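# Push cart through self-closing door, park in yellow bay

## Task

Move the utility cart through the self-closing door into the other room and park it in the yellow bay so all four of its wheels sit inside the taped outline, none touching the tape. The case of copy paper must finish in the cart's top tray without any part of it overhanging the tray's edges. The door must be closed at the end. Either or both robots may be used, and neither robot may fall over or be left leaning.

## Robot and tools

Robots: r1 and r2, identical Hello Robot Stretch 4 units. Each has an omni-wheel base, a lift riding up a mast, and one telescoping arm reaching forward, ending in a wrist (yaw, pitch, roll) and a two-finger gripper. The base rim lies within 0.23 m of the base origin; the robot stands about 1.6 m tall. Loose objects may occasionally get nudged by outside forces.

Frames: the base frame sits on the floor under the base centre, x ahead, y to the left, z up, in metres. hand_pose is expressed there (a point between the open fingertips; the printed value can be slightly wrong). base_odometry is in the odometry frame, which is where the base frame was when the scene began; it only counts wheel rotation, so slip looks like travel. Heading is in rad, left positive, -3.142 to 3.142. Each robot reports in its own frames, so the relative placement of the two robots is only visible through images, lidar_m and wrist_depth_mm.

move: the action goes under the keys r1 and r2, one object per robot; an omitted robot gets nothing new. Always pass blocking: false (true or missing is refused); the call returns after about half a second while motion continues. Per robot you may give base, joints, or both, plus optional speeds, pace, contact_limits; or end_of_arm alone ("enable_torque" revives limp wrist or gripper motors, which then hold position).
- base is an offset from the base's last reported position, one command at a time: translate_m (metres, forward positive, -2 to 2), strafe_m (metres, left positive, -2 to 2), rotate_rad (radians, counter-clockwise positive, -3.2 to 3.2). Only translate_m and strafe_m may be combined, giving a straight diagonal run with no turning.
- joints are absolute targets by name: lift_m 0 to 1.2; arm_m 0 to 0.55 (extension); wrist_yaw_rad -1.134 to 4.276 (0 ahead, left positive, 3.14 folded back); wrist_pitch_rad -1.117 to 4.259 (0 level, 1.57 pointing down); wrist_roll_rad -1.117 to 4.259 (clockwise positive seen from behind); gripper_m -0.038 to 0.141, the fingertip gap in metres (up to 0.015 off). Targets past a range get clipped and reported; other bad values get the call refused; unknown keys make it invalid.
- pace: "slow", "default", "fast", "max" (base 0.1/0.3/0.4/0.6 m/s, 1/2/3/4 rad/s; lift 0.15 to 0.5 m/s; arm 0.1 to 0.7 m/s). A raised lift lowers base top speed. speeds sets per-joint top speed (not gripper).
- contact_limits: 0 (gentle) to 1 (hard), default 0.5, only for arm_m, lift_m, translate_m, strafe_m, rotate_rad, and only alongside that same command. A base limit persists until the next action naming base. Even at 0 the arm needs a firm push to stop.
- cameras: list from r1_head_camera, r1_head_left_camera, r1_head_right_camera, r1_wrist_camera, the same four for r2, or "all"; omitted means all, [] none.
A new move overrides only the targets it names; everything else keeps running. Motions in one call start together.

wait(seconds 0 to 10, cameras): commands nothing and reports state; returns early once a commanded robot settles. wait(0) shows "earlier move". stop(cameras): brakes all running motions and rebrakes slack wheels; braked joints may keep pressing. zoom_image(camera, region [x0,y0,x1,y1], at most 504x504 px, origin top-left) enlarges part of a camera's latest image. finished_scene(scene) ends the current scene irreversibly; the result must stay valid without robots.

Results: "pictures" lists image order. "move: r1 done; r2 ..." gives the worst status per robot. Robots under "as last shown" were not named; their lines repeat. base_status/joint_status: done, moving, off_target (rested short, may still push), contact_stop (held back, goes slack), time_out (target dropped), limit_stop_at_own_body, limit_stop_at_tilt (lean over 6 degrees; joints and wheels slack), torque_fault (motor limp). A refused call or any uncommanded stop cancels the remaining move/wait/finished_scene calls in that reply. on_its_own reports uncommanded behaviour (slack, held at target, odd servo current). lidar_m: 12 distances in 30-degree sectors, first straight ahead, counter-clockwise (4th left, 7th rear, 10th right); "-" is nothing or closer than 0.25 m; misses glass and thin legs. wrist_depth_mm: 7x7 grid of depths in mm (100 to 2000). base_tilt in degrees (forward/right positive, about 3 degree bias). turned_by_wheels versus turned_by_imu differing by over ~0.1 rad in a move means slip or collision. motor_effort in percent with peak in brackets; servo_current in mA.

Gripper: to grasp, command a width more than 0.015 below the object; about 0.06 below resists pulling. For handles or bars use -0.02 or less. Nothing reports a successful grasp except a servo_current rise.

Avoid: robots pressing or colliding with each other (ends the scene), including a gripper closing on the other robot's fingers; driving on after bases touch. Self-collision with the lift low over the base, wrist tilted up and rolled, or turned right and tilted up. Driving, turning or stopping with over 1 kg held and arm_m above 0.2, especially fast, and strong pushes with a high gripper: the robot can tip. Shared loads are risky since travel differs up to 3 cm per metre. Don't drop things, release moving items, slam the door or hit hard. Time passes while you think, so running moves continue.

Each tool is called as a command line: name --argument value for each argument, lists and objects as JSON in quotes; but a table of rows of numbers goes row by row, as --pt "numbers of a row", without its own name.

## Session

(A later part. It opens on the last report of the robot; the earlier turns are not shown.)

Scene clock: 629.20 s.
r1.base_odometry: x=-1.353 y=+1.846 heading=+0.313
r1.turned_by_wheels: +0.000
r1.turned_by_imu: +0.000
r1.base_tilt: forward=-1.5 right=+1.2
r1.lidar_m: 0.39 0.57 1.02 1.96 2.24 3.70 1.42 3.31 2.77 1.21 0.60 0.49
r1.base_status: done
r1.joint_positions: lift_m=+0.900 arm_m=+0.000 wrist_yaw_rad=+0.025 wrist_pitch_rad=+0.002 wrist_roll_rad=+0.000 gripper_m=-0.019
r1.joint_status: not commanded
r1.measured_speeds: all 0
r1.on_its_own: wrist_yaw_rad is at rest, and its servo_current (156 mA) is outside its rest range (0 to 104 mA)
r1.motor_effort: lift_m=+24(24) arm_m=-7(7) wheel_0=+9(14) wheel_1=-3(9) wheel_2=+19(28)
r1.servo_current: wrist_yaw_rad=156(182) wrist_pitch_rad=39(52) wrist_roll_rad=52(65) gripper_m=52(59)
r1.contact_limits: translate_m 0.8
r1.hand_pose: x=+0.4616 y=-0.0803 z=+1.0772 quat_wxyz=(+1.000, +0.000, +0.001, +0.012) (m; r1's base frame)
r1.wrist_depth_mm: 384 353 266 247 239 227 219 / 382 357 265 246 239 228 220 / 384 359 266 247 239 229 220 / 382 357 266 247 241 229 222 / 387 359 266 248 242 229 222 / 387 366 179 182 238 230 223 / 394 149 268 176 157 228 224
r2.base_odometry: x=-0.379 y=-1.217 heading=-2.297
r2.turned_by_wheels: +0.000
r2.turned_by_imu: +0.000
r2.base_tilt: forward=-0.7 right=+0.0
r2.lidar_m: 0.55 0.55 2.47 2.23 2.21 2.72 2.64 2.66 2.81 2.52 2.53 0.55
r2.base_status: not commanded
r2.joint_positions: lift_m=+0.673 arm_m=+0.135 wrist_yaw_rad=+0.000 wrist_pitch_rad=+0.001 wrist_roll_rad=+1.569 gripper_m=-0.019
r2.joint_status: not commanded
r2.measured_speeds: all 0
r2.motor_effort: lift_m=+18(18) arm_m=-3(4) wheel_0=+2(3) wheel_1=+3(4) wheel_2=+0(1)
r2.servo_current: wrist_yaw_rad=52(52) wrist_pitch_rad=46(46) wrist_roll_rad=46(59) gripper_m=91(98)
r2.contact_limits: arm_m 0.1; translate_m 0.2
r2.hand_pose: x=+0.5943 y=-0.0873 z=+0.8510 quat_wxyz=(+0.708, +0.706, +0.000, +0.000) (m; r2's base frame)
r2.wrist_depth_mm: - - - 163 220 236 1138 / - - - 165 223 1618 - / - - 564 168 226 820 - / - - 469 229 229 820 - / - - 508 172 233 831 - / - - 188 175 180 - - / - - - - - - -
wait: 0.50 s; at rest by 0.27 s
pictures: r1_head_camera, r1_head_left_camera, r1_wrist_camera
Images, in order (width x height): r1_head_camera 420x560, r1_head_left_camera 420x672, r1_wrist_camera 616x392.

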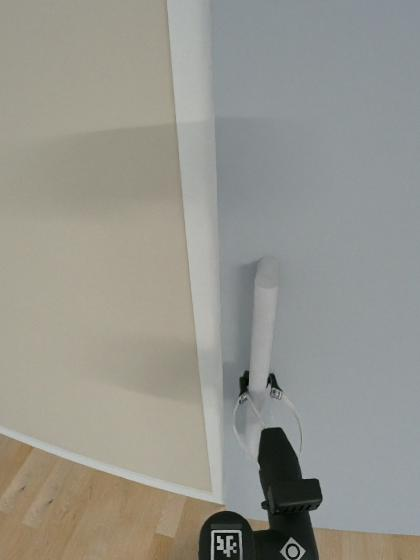

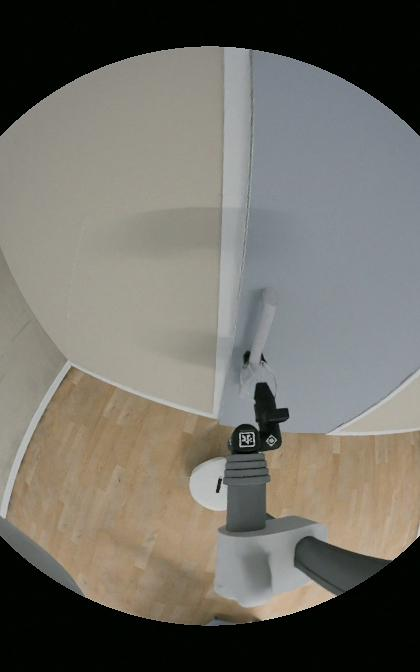

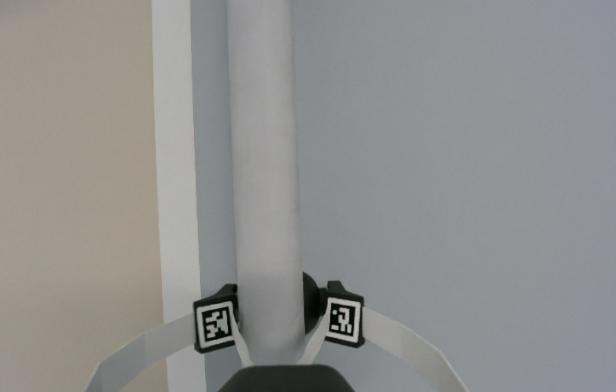

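move --blocking false --r1 '{"base": {"translate_m":-0.15},"pace":"slow","contact_limits":{"translate_m":0.8}}' --cameras '[]'

wait --seconds 2 --cameras '[]'

wait --seconds 0.5 --cameras '["r1_head_camera","r1_head_left_camera","r1_wrist_camera"]'

Scene clock: 636.30 s.
move: r1 moving
r1.base_odometry: x=-1.365 y=+1.842 heading=+0.315
r1.turned_by_wheels: +0.002
r1.turned_by_imu: +0.008
r1.base_tilt: forward=-1.5 right=+1.2
r1.lidar_m: 0.39 0.61 1.05 1.95 2.25 3.78 1.41 3.28 2.77 1.21 0.59 0.47
r1.base_status: translate_m moving
r1.joint_positions: lift_m=+0.900 arm_m=+0.000 wrist_yaw_rad=+0.025 wrist_pitch_rad=+0.002 wrist_roll_rad=+0.000 gripper_m=-0.019
r1.joint_status: not commanded
r1.measured_speeds: translate_m=-0.050 strafe_m=+0.001 rotate_rad=-0.005 lift_m=+0.000 arm_m=+0.000 wrist_yaw_rad=+0.000 wrist_pitch_rad=+0.000 wrist_roll_rad=+0.000
r1.motor_effort: lift_m=+24(24) arm_m=-7(7) wheel_0=+4(9) wheel_1=-6(7) wheel_2=+26(26)
r1.servo_current: wrist_yaw_rad=143(176) wrist_pitch_rad=39(46) wrist_roll_rad=46(52) gripper_m=59(59)
r1.contact_limits: translate_m 0.8
r1.hand_pose: x=+0.4616 y=-0.0803 z=+1.0772 quat_wxyz=(+1.000, +0.000, +0.001, +0.012) (m; r1's base frame)
r1.wrist_depth_mm: 397 368 266 246 240 229 220 / 397 368 266 184 241 229 221 / 399 366 265 248 241 230 223 / 397 373 267 248 241 231 223 / 404 370 268 251 242 230 222 / 402 373 182 186 240 232 224 / 410 154 270 179 178 229 224
r2: as last shown
r2.lidar_m: 0.53 0.56 2.47 2.22 2.22 2.71 2.63 2.66 2.82 2.51 2.54 0.56
r2.motor_effort: lift_m=+18(18) arm_m=-3(4) wheel_0=+2(3) wheel_1=+3(3) wheel_2=+1(1)
r2.servo_current: wrist_yaw_rad=52(59) wrist_pitch_rad=39(46) wrist_roll_rad=46(59) gripper_m=91(98)
r2.contact_limits: arm_m 0.1; translate_m 0.2
r2.wrist_depth_mm: - - - 163 220 236 1138 / - - - 166 223 1618 - / - - 574 168 226 809 - / - - 473 228 229 820 - / - - 508 173 232 831 - / - - 188 175 180 - - / - - - - - - -
pictures: none
No camera images: "cameras" was empty.

Scene clock: 638.30 s.
earlier move: r1 moving
r1.base_odometry: x=-1.495 y=+1.800 heading=+0.315
r1.turned_by_wheels: +0.000
r1.turned_by_imu: +0.010
r1.base_tilt: forward=-1.5 right=+1.2
r1.lidar_m: 0.41 0.77 1.30 1.99 2.30 3.85 1.28 3.22 2.75 1.43 0.69 0.47
r1.base_status: translate_m moving
r1.joint_positions: lift_m=+0.900 arm_m=+0.000 wrist_yaw_rad=+0.025 wrist_pitch_rad=+0.002 wrist_roll_rad=+0.000 gripper_m=-0.019
r1.joint_status: not commanded
r1.measured_speeds: translate_m=-0.002 strafe_m=+0.000 rotate_rad=-0.001 lift_m=+0.000 arm_m=+0.000 wrist_yaw_rad=+0.000 wrist_pitch_rad=+0.000 wrist_roll_rad=+0.000
r1.motor_effort: lift_m=+24(24) arm_m=-7(7) wheel_0=+4(9) wheel_1=-4(10) wheel_2=+19(26)
r1.servo_current: wrist_yaw_rad=176(176) wrist_pitch_rad=46(46) wrist_roll_rad=59(65) gripper_m=52(59)
r1.contact_limits: translate_m 0.8
r1.hand_pose: x=+0.4616 y=-0.0803 z=+1.0772 quat_wxyz=(+1.000, +0.000, +0.001, +0.012) (m; r1's base frame)
r1.wrist_depth_mm: - - 259 251 249 244 239 / - - 260 251 248 245 240 / - - 259 185 250 246 240 / - - 260 252 249 245 241 / - - 260 255 250 246 241 / - - 182 183 250 246 242 / - 140 264 180 250 246 243
r2.base_odometry: x=-0.379 y=-1.217 heading=-2.297
r2.turned_by_wheels: +0.000
r2.turned_by_imu: +0.000
r2.base_tilt: forward=-0.7 right=+0.1
r2.lidar_m: 0.52 0.59 2.50 2.23 2.24 2.69 2.63 2.66 2.83 2.53 2.55 0.54
r2.base_status: not commanded
r2.joint_positions: lift_m=+0.673 arm_m=+0.135 wrist_yaw_rad=+0.000 wrist_pitch_rad=+0.001 wrist_roll_rad=+1.569 gripper_m=-0.019
r2.joint_status: not commanded
r2.measured_speeds: all 0
r2.motor_effort: lift_m=+18(18) arm_m=-3(4) wheel_0=+3(3) wheel_1=+3(3) wheel_2=+1(1)
r2.servo_current: wrist_yaw_rad=26(59) wrist_pitch_rad=33(52) wrist_roll_rad=46(59) gripper_m=85(98)
r2.contact_limits: arm_m 0.1; translate_m 0.2
r2.hand_pose: x=+0.5943 y=-0.0873 z=+0.8510 quat_wxyz=(+0.708, +0.706, +0.000, +0.000) (m; r2's base frame)
r2.wrist_depth_mm: - - - 163 220 237 1118 / - - - 165 223 1618 - / - - 569 167 226 809 - / - - 469 229 229 809 - / - - 500 173 232 831 - / - - 187 175 179 - - / - - - - - - -
wait: 2.00 s; no rest
pictures: none
No camera images: "cameras" was empty.

Scene clock: 638.57 s.
earlier move: r1 done
r1.base_odometry: x=-1.495 y=+1.800 heading=+0.315
r1.turned_by_wheels: +0.000
r1.turned_by_imu: +0.000
r1.base_tilt: forward=-1.6 right=+1.3
r1.lidar_m: 0.38 0.76 1.30 2.01 2.30 3.89 1.26 3.22 2.75 1.42 0.67 0.48
r1.base_status: done
r1.joint_positions: lift_m=+0.900 arm_m=+0.000 wrist_yaw_rad=+0.025 wrist_pitch_rad=+0.002 wrist_roll_rad=+0.000 gripper_m=-0.019
r1.joint_status: not commanded
r1.measured_speeds: all 0
r1.on_its_own: wrist_yaw_rad is at rest, and its servo_current (143 mA) is outside its rest range (0 to 104 mA)
r1.motor_effort: lift_m=+24(24) arm_m=-7(7) wheel_0=+5(9) wheel_1=-4(10) wheel_2=+19(26)
r1.servo_current: wrist_yaw_rad=143(176) wrist_pitch_rad=39(52) wrist_roll_rad=39(65) gripper_m=52(59)
r1.contact_limits: translate_m 0.8
r1.hand_pose: x=+0.4616 y=-0.0803 z=+1.0772 quat_wxyz=(+1.000, +0.000, +0.001, +0.012) (m; r1's base frame)
r1.wrist_depth_mm: - - 258 252 249 244 239 / - - 260 252 249 244 239 / - - 259 185 248 245 241 / - - 260 253 251 244 241 / - - 262 254 250 246 243 / - - 182 183 250 246 242 / - 140 263 180 251 245 242
r2.base_odometry: x=-0.379 y=-1.217 heading=-2.297
r2.turned_by_wheels: +0.000
r2.turned_by_imu: +0.000
r2.base_tilt: forward=-0.7 right=+0.0
r2.lidar_m: 0.53 0.56 2.48 2.22 2.24 2.74 2.65 2.67 2.83 2.51 2.54 0.55
r2.base_status: not commanded
r2.joint_positions: lift_m=+0.673 arm_m=+0.135 wrist_yaw_rad=+0.000 wrist_pitch_rad=+0.001 wrist_roll_rad=+1.569 gripper_m=-0.019
r2.joint_status: not commanded
r2.measured_speeds: all 0
r2.motor_effort: lift_m=+18(18) arm_m=-3(4) wheel_0=+2(3) wheel_1=+3(3) wheel_2=+0(1)
r2.servo_current: wrist_yaw_rad=52(59) wrist_pitch_rad=39(52) wrist_roll_rad=46(59) gripper_m=85(98)
r2.contact_limits: arm_m 0.1; translate_m 0.2
r2.hand_pose: x=+0.5943 y=-0.0873 z=+0.8510 quat_wxyz=(+0.708, +0.706, +0.000, +0.000) (m; r2's base frame)
r2.wrist_depth_mm: - - - 163 220 236 1118 / - - - 165 223 1618 - / - - 569 168 226 809 - / - - 469 229 229 809 - / - - 508 172 233 842 - / - - 188 174 180 - - / - - - - - - -
wait: 0.27 of 0.5 s (r1 has come to rest)
pictures: r1_head_camera, r1_head_left_camera, r1_wrist_camera
Images, in order (width x height): r1_head_camera 420x560, r1_head_left_camera 420x672, r1_wrist_camera 616x392.

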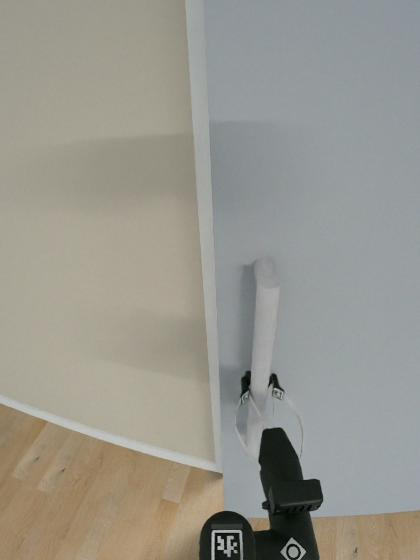

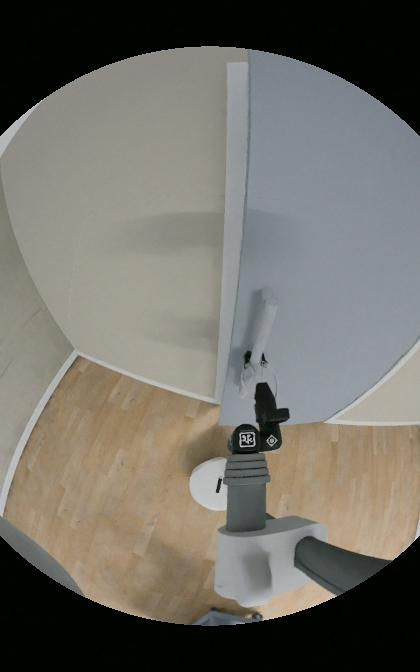

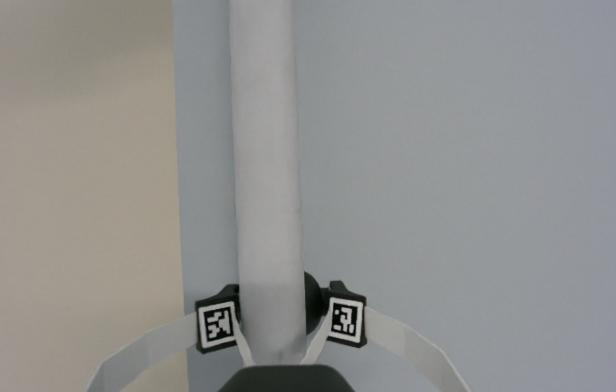

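move --blocking false --r1 '{"base": {"translate_m":-0.12,"strafe_m":-0.05},"pace":"slow","contact_limits":{"translate_m":0.8}}' --cameras '[]'

wait --seconds 2.5 --cameras '[]'

move --blocking false --r1 '{"base": {"translate_m":-0.12,"strafe_m":-0.05},"pace":"slow","contact_limits":{"translate_m":0.8}}' --cameras '[]'

wait --seconds 2.5 --cameras '["r1_head_camera","r1_head_left_camera","r1_wrist_camera"]'

Scene clock: 647.93 s.
move: r1 moving
r1.base_odometry: x=-1.506 y=+1.791 heading=+0.317
r1.turned_by_wheels: +0.002
r1.turned_by_imu: +0.003
r1.base_tilt: forward=-1.5 right=+1.2
r1.lidar_m: 0.41 0.78 1.32 2.01 2.32 3.90 1.24 3.22 2.74 1.46 0.67 0.49
r1.base_status: translate_m moving; strafe_m moving
r1.joint_positions: lift_m=+0.900 arm_m=+0.000 wrist_yaw_rad=+0.025 wrist_pitch_rad=+0.002 wrist_roll_rad=+0.000 gripper_m=-0.019
r1.joint_status: not commanded
r1.measured_speeds: translate_m=-0.050 strafe_m=-0.019 rotate_rad=-0.002 lift_m=+0.000 arm_m=+0.000 wrist_yaw_rad=+0.000 wrist_pitch_rad=+0.000 wrist_roll_rad=+0.000
r1.motor_effort: lift_m=+24(24) arm_m=-7(7) wheel_0=+7(8) wheel_1=-7(9) wheel_2=+22(24)
r1.servo_current: wrist_yaw_rad=143(163) wrist_pitch_rad=39(46) wrist_roll_rad=33(59) gripper_m=59(59)
r1.contact_limits: translate_m 0.8
r1.hand_pose: x=+0.4616 y=-0.0803 z=+1.0772 quat_wxyz=(+1.000, +0.000, +0.001, +0.012) (m; r1's base frame)
r1.wrist_depth_mm: - - 258 252 248 244 241 / - - 259 251 250 244 241 / - - 260 252 247 245 241 / - - 260 253 249 246 242 / - - 260 254 250 246 242 / - - 180 181 250 247 243 / - 140 263 177 164 246 242
r2: as last shown
r2.base_tilt: forward=-0.6 right=+0.1
r2.lidar_m: 0.54 0.57 2.49 2.22 2.22 2.74 2.65 2.67 2.84 2.52 2.53 0.54
r2.motor_effort: lift_m=+18(18) arm_m=-3(4) wheel_0=+2(3) wheel_1=+3(3) wheel_2=+1(1)
r2.servo_current: wrist_yaw_rad=39(59) wrist_pitch_rad=39(39) wrist_roll_rad=39(59) gripper_m=91(98)
r2.contact_limits: arm_m 0.1; translate_m 0.2
r2.wrist_depth_mm: - - - 163 220 236 1118 / - - - 165 223 1618 - / - - 564 168 227 809 - / - - 473 229 229 820 - / - - 508 173 232 831 - / - - 187 175 179 - - / - - - - - - -
pictures: none
No camera images: "cameras" was empty.

Scene clock: 649.93 s.
earlier move: r1 done
r1.base_odometry: x=-1.593 y=+1.715 heading=+0.317
r1.turned_by_wheels: +0.000
r1.turned_by_imu: +0.096
r1.base_tilt: forward=-1.6 right=+1.2
r1.lidar_m: 0.40 0.89 1.72 2.10 2.55 1.63 1.18 3.01 2.65 1.33 0.64 0.49
r1.base_status: done
r1.joint_positions: lift_m=+0.900 arm_m=+0.000 wrist_yaw_rad=+0.025 wrist_pitch_rad=+0.002 wrist_roll_rad=+0.000 gripper_m=-0.019
r1.joint_status: not commanded
r1.measured_speeds: all 0
r1.on_its_own: wrist_yaw_rad is at rest, and its servo_current (150 mA) is outside its rest range (0 to 104 mA)
r1.motor_effort: lift_m=+24(24) arm_m=-7(7) wheel_0=+8(11) wheel_1=-3(9) wheel_2=+20(27)
r1.servo_current: wrist_yaw_rad=150(176) wrist_pitch_rad=46(52) wrist_roll_rad=52(72) gripper_m=52(59)
r1.contact_limits: translate_m 0.8
r1.hand_pose: x=+0.4616 y=-0.0803 z=+1.0772 quat_wxyz=(+1.000, +0.000, +0.001, +0.012) (m; r1's base frame)
r1.wrist_depth_mm: - - 257 249 246 240 236 / - - 258 249 247 240 235 / - - 259 251 246 240 236 / - - 260 251 248 241 237 / - - 262 252 247 242 237 / - - 177 181 248 243 238 / - 142 263 176 172 242 238
r2.base_odometry: x=-0.379 y=-1.217 heading=-2.297
r2.turned_by_wheels: +0.000
r2.turned_by_imu: +0.000
r2.base_tilt: forward=-0.7 right=+0.0
r2.lidar_m: 0.54 0.57 2.48 2.23 2.22 2.75 2.65 2.68 2.81 2.52 2.54 0.54
r2.base_status: not commanded
r2.joint_positions: lift_m=+0.673 arm_m=+0.135 wrist_yaw_rad=+0.000 wrist_pitch_rad=+0.001 wrist_roll_rad=+1.569 gripper_m=-0.019
r2.joint_status: not commanded
r2.measured_speeds: all 0
r2.motor_effort: lift_m=+18(18) arm_m=-3(4) wheel_0=+2(3) wheel_1=+3(3) wheel_2=+1(1)
r2.servo_current: wrist_yaw_rad=52(59) wrist_pitch_rad=46(46) wrist_roll_rad=39(59) gripper_m=91(98)
r2.contact_limits: arm_m 0.1; translate_m 0.2
r2.hand_pose: x=+0.5943 y=-0.0873 z=+0.8510 quat_wxyz=(+0.708, +0.706, +0.000, +0.000) (m; r2's base frame)
r2.wrist_depth_mm: - - - 163 220 236 1138 / - - - 166 223 1576 - / - - 564 168 226 809 - / - - 466 229 229 820 - / - - 504 172 232 831 - / - - 187 175 180 - - / - - - - - - -
wait: 2.00 of 2.5 s (r1 has come to rest)
pictures: none
No camera images: "cameras" was empty.

Scene clock: 650.43 s.
move: r1 moving
r1.base_odometry: x=-1.604 y=+1.706 heading=+0.319
r1.turned_by_wheels: +0.002
r1.turned_by_imu: +0.016
r1.base_tilt: forward=-1.5 right=+1.2
r1.lidar_m: 0.39 0.94 1.80 2.10 2.55 1.54 1.19 2.96 2.65 1.28 0.66 0.49
r1.base_status: translate_m moving; strafe_m moving
r1.joint_positions: lift_m=+0.900 arm_m=+0.000 wrist_yaw_rad=+0.025 wrist_pitch_rad=+0.002 wrist_roll_rad=+0.000 gripper_m=-0.019
r1.joint_status: not commanded
r1.measured_speeds: translate_m=-0.048 strafe_m=-0.020 rotate_rad=+0.000 lift_m=+0.000 arm_m=+0.000 wrist_yaw_rad=+0.000 wrist_pitch_rad=+0.000 wrist_roll_rad=+0.000
r1.motor_effort: lift_m=+24(24) arm_m=-6(7) wheel_0=+7(10) wheel_1=-7(9) wheel_2=+24(24)
r1.servo_current: wrist_yaw_rad=163(169) wrist_pitch_rad=39(52) wrist_roll_rad=59(59) gripper_m=52(59)
r1.contact_limits: translate_m 0.8
r1.hand_pose: x=+0.4616 y=-0.0803 z=+1.0772 quat_wxyz=(+1.000, +0.000, +0.001, +0.012) (m; r1's base frame)
r1.wrist_depth_mm: - - 258 250 246 239 234 / - - 258 250 246 240 236 / - - 259 251 246 239 236 / - - 260 251 247 241 236 / - - 262 251 248 242 236 / - - 179 180 246 243 238 / - 140 262 176 164 241 237
r2: as last shown
r2.base_tilt: forward=-0.6 right=+0.1
r2.lidar_m: 0.52 0.58 2.49 2.23 2.22 2.73 2.62 2.64 2.82 2.53 2.54 0.56
r2.motor_effort: lift_m=+18(18) arm_m=-3(4) wheel_0=+2(2) wheel_1=+3(3) wheel_2=+0(1)
r2.servo_current: wrist_yaw_rad=52(52) wrist_pitch_rad=39(46) wrist_roll_rad=59(59) gripper_m=91(91)
r2.contact_limits: arm_m 0.1; translate_m 0.2
r2.wrist_depth_mm: - - - 163 220 236 1138 / - - - 166 222 1618 - / - - 569 167 226 820 - / - - 473 228 229 831 - / - - 504 173 232 820 - / - - 188 175 179 - - / - - - - - - -
pictures: none
No camera images: "cameras" was empty.

Scene clock: 652.43 s.
earlier move: r1 done
r1.base_odometry: x=-1.691 y=+1.630 heading=+0.319
r1.turned_by_wheels: +0.000
r1.turned_by_imu: +0.098
r1.base_tilt: forward=-1.6 right=+1.2
r1.lidar_m: 0.39 1.04 2.14 2.16 2.88 1.10 1.11 2.75 2.58 1.25 0.66 0.47
r1.base_status: done
r1.joint_positions: lift_m=+0.900 arm_m=+0.000 wrist_yaw_rad=+0.025 wrist_pitch_rad=+0.002 wrist_roll_rad=+0.000 gripper_m=-0.019
r1.joint_status: not commanded
r1.measured_speeds: all 0
r1.on_its_own: wrist_yaw_rad is at rest, and its servo_current (156 mA) is outside its rest range (0 to 104 mA)
r1.motor_effort: lift_m=+24(24) arm_m=-6(7) wheel_0=+9(12) wheel_1=-1(9) wheel_2=+18(26)
r1.servo_current: wrist_yaw_rad=156(169) wrist_pitch_rad=39(52) wrist_roll_rad=59(59) gripper_m=52(59)
r1.contact_limits: translate_m 0.8
r1.hand_pose: x=+0.4616 y=-0.0803 z=+1.0772 quat_wxyz=(+1.000, +0.000, +0.001, +0.012) (m; r1's base frame)
r1.wrist_depth_mm: - - 259 248 242 235 230 / - - 260 249 243 236 231 / - - 263 250 246 237 232 / - - 263 251 247 238 231 / - - 263 251 247 238 233 / - - 179 182 244 239 233 / - 142 264 177 172 238 234
r2.base_odometry: x=-0.379 y=-1.217 heading=-2.297
r2.turned_by_wheels: +0.000
r2.turned_by_imu: +0.000
r2.base_tilt: forward=-0.7 right=+0.0
r2.lidar_m: 0.53 0.58 2.49 2.22 2.23 2.69 2.63 2.64 2.83 2.53 2.53 0.56
r2.base_status: not commanded
r2.joint_positions: lift_m=+0.673 arm_m=+0.135 wrist_yaw_rad=+0.000 wrist_pitch_rad=+0.001 wrist_roll_rad=+1.569 gripper_m=-0.019
r2.joint_status: not commanded
r2.measured_speeds: all 0
r2.motor_effort: lift_m=+18(18) arm_m=-3(4) wheel_0=+2(3) wheel_1=+3(3) wheel_2=+1(1)
r2.servo_current: wrist_yaw_rad=39(59) wrist_pitch_rad=46(46) wrist_roll_rad=39(59) gripper_m=91(98)
r2.contact_limits: arm_m 0.1; translate_m 0.2
r2.hand_pose: x=+0.5943 y=-0.0873 z=+0.8510 quat_wxyz=(+0.708, +0.706, +0.000, +0.000) (m; r2's base frame)
r2.wrist_depth_mm: - - - 163 220 236 1118 / - - - 165 223 1618 - / - - 564 168 227 809 - / - - 469 229 229 831 - / - - 508 173 232 778 - / - - 188 175 180 - - / - - - - - - -
wait: 2.00 of 2.5 s (r1 has come to rest)
pictures: r1_head_camera, r1_head_left_camera, r1_wrist_camera
Images, in order (width x height): r1_head_camera 420x560, r1_head_left_camera 420x672, r1_wrist_camera 616x392.

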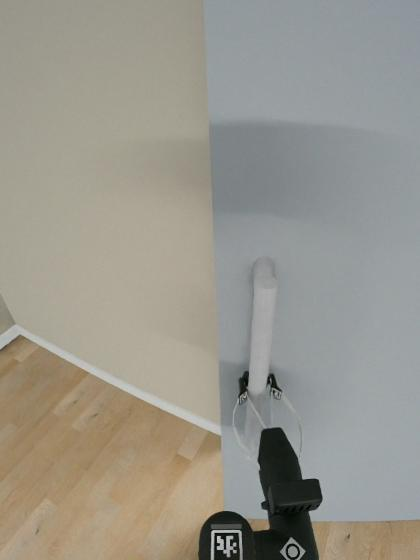

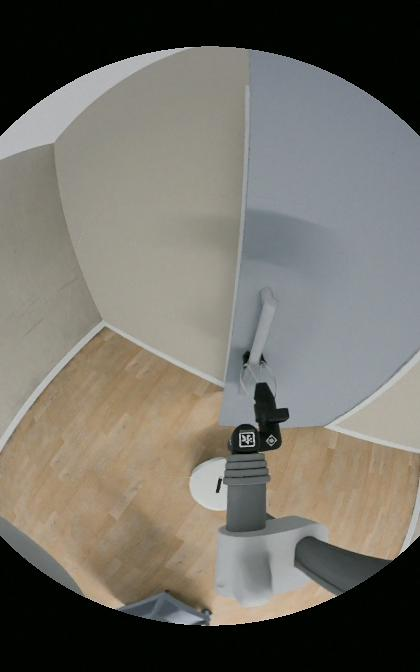

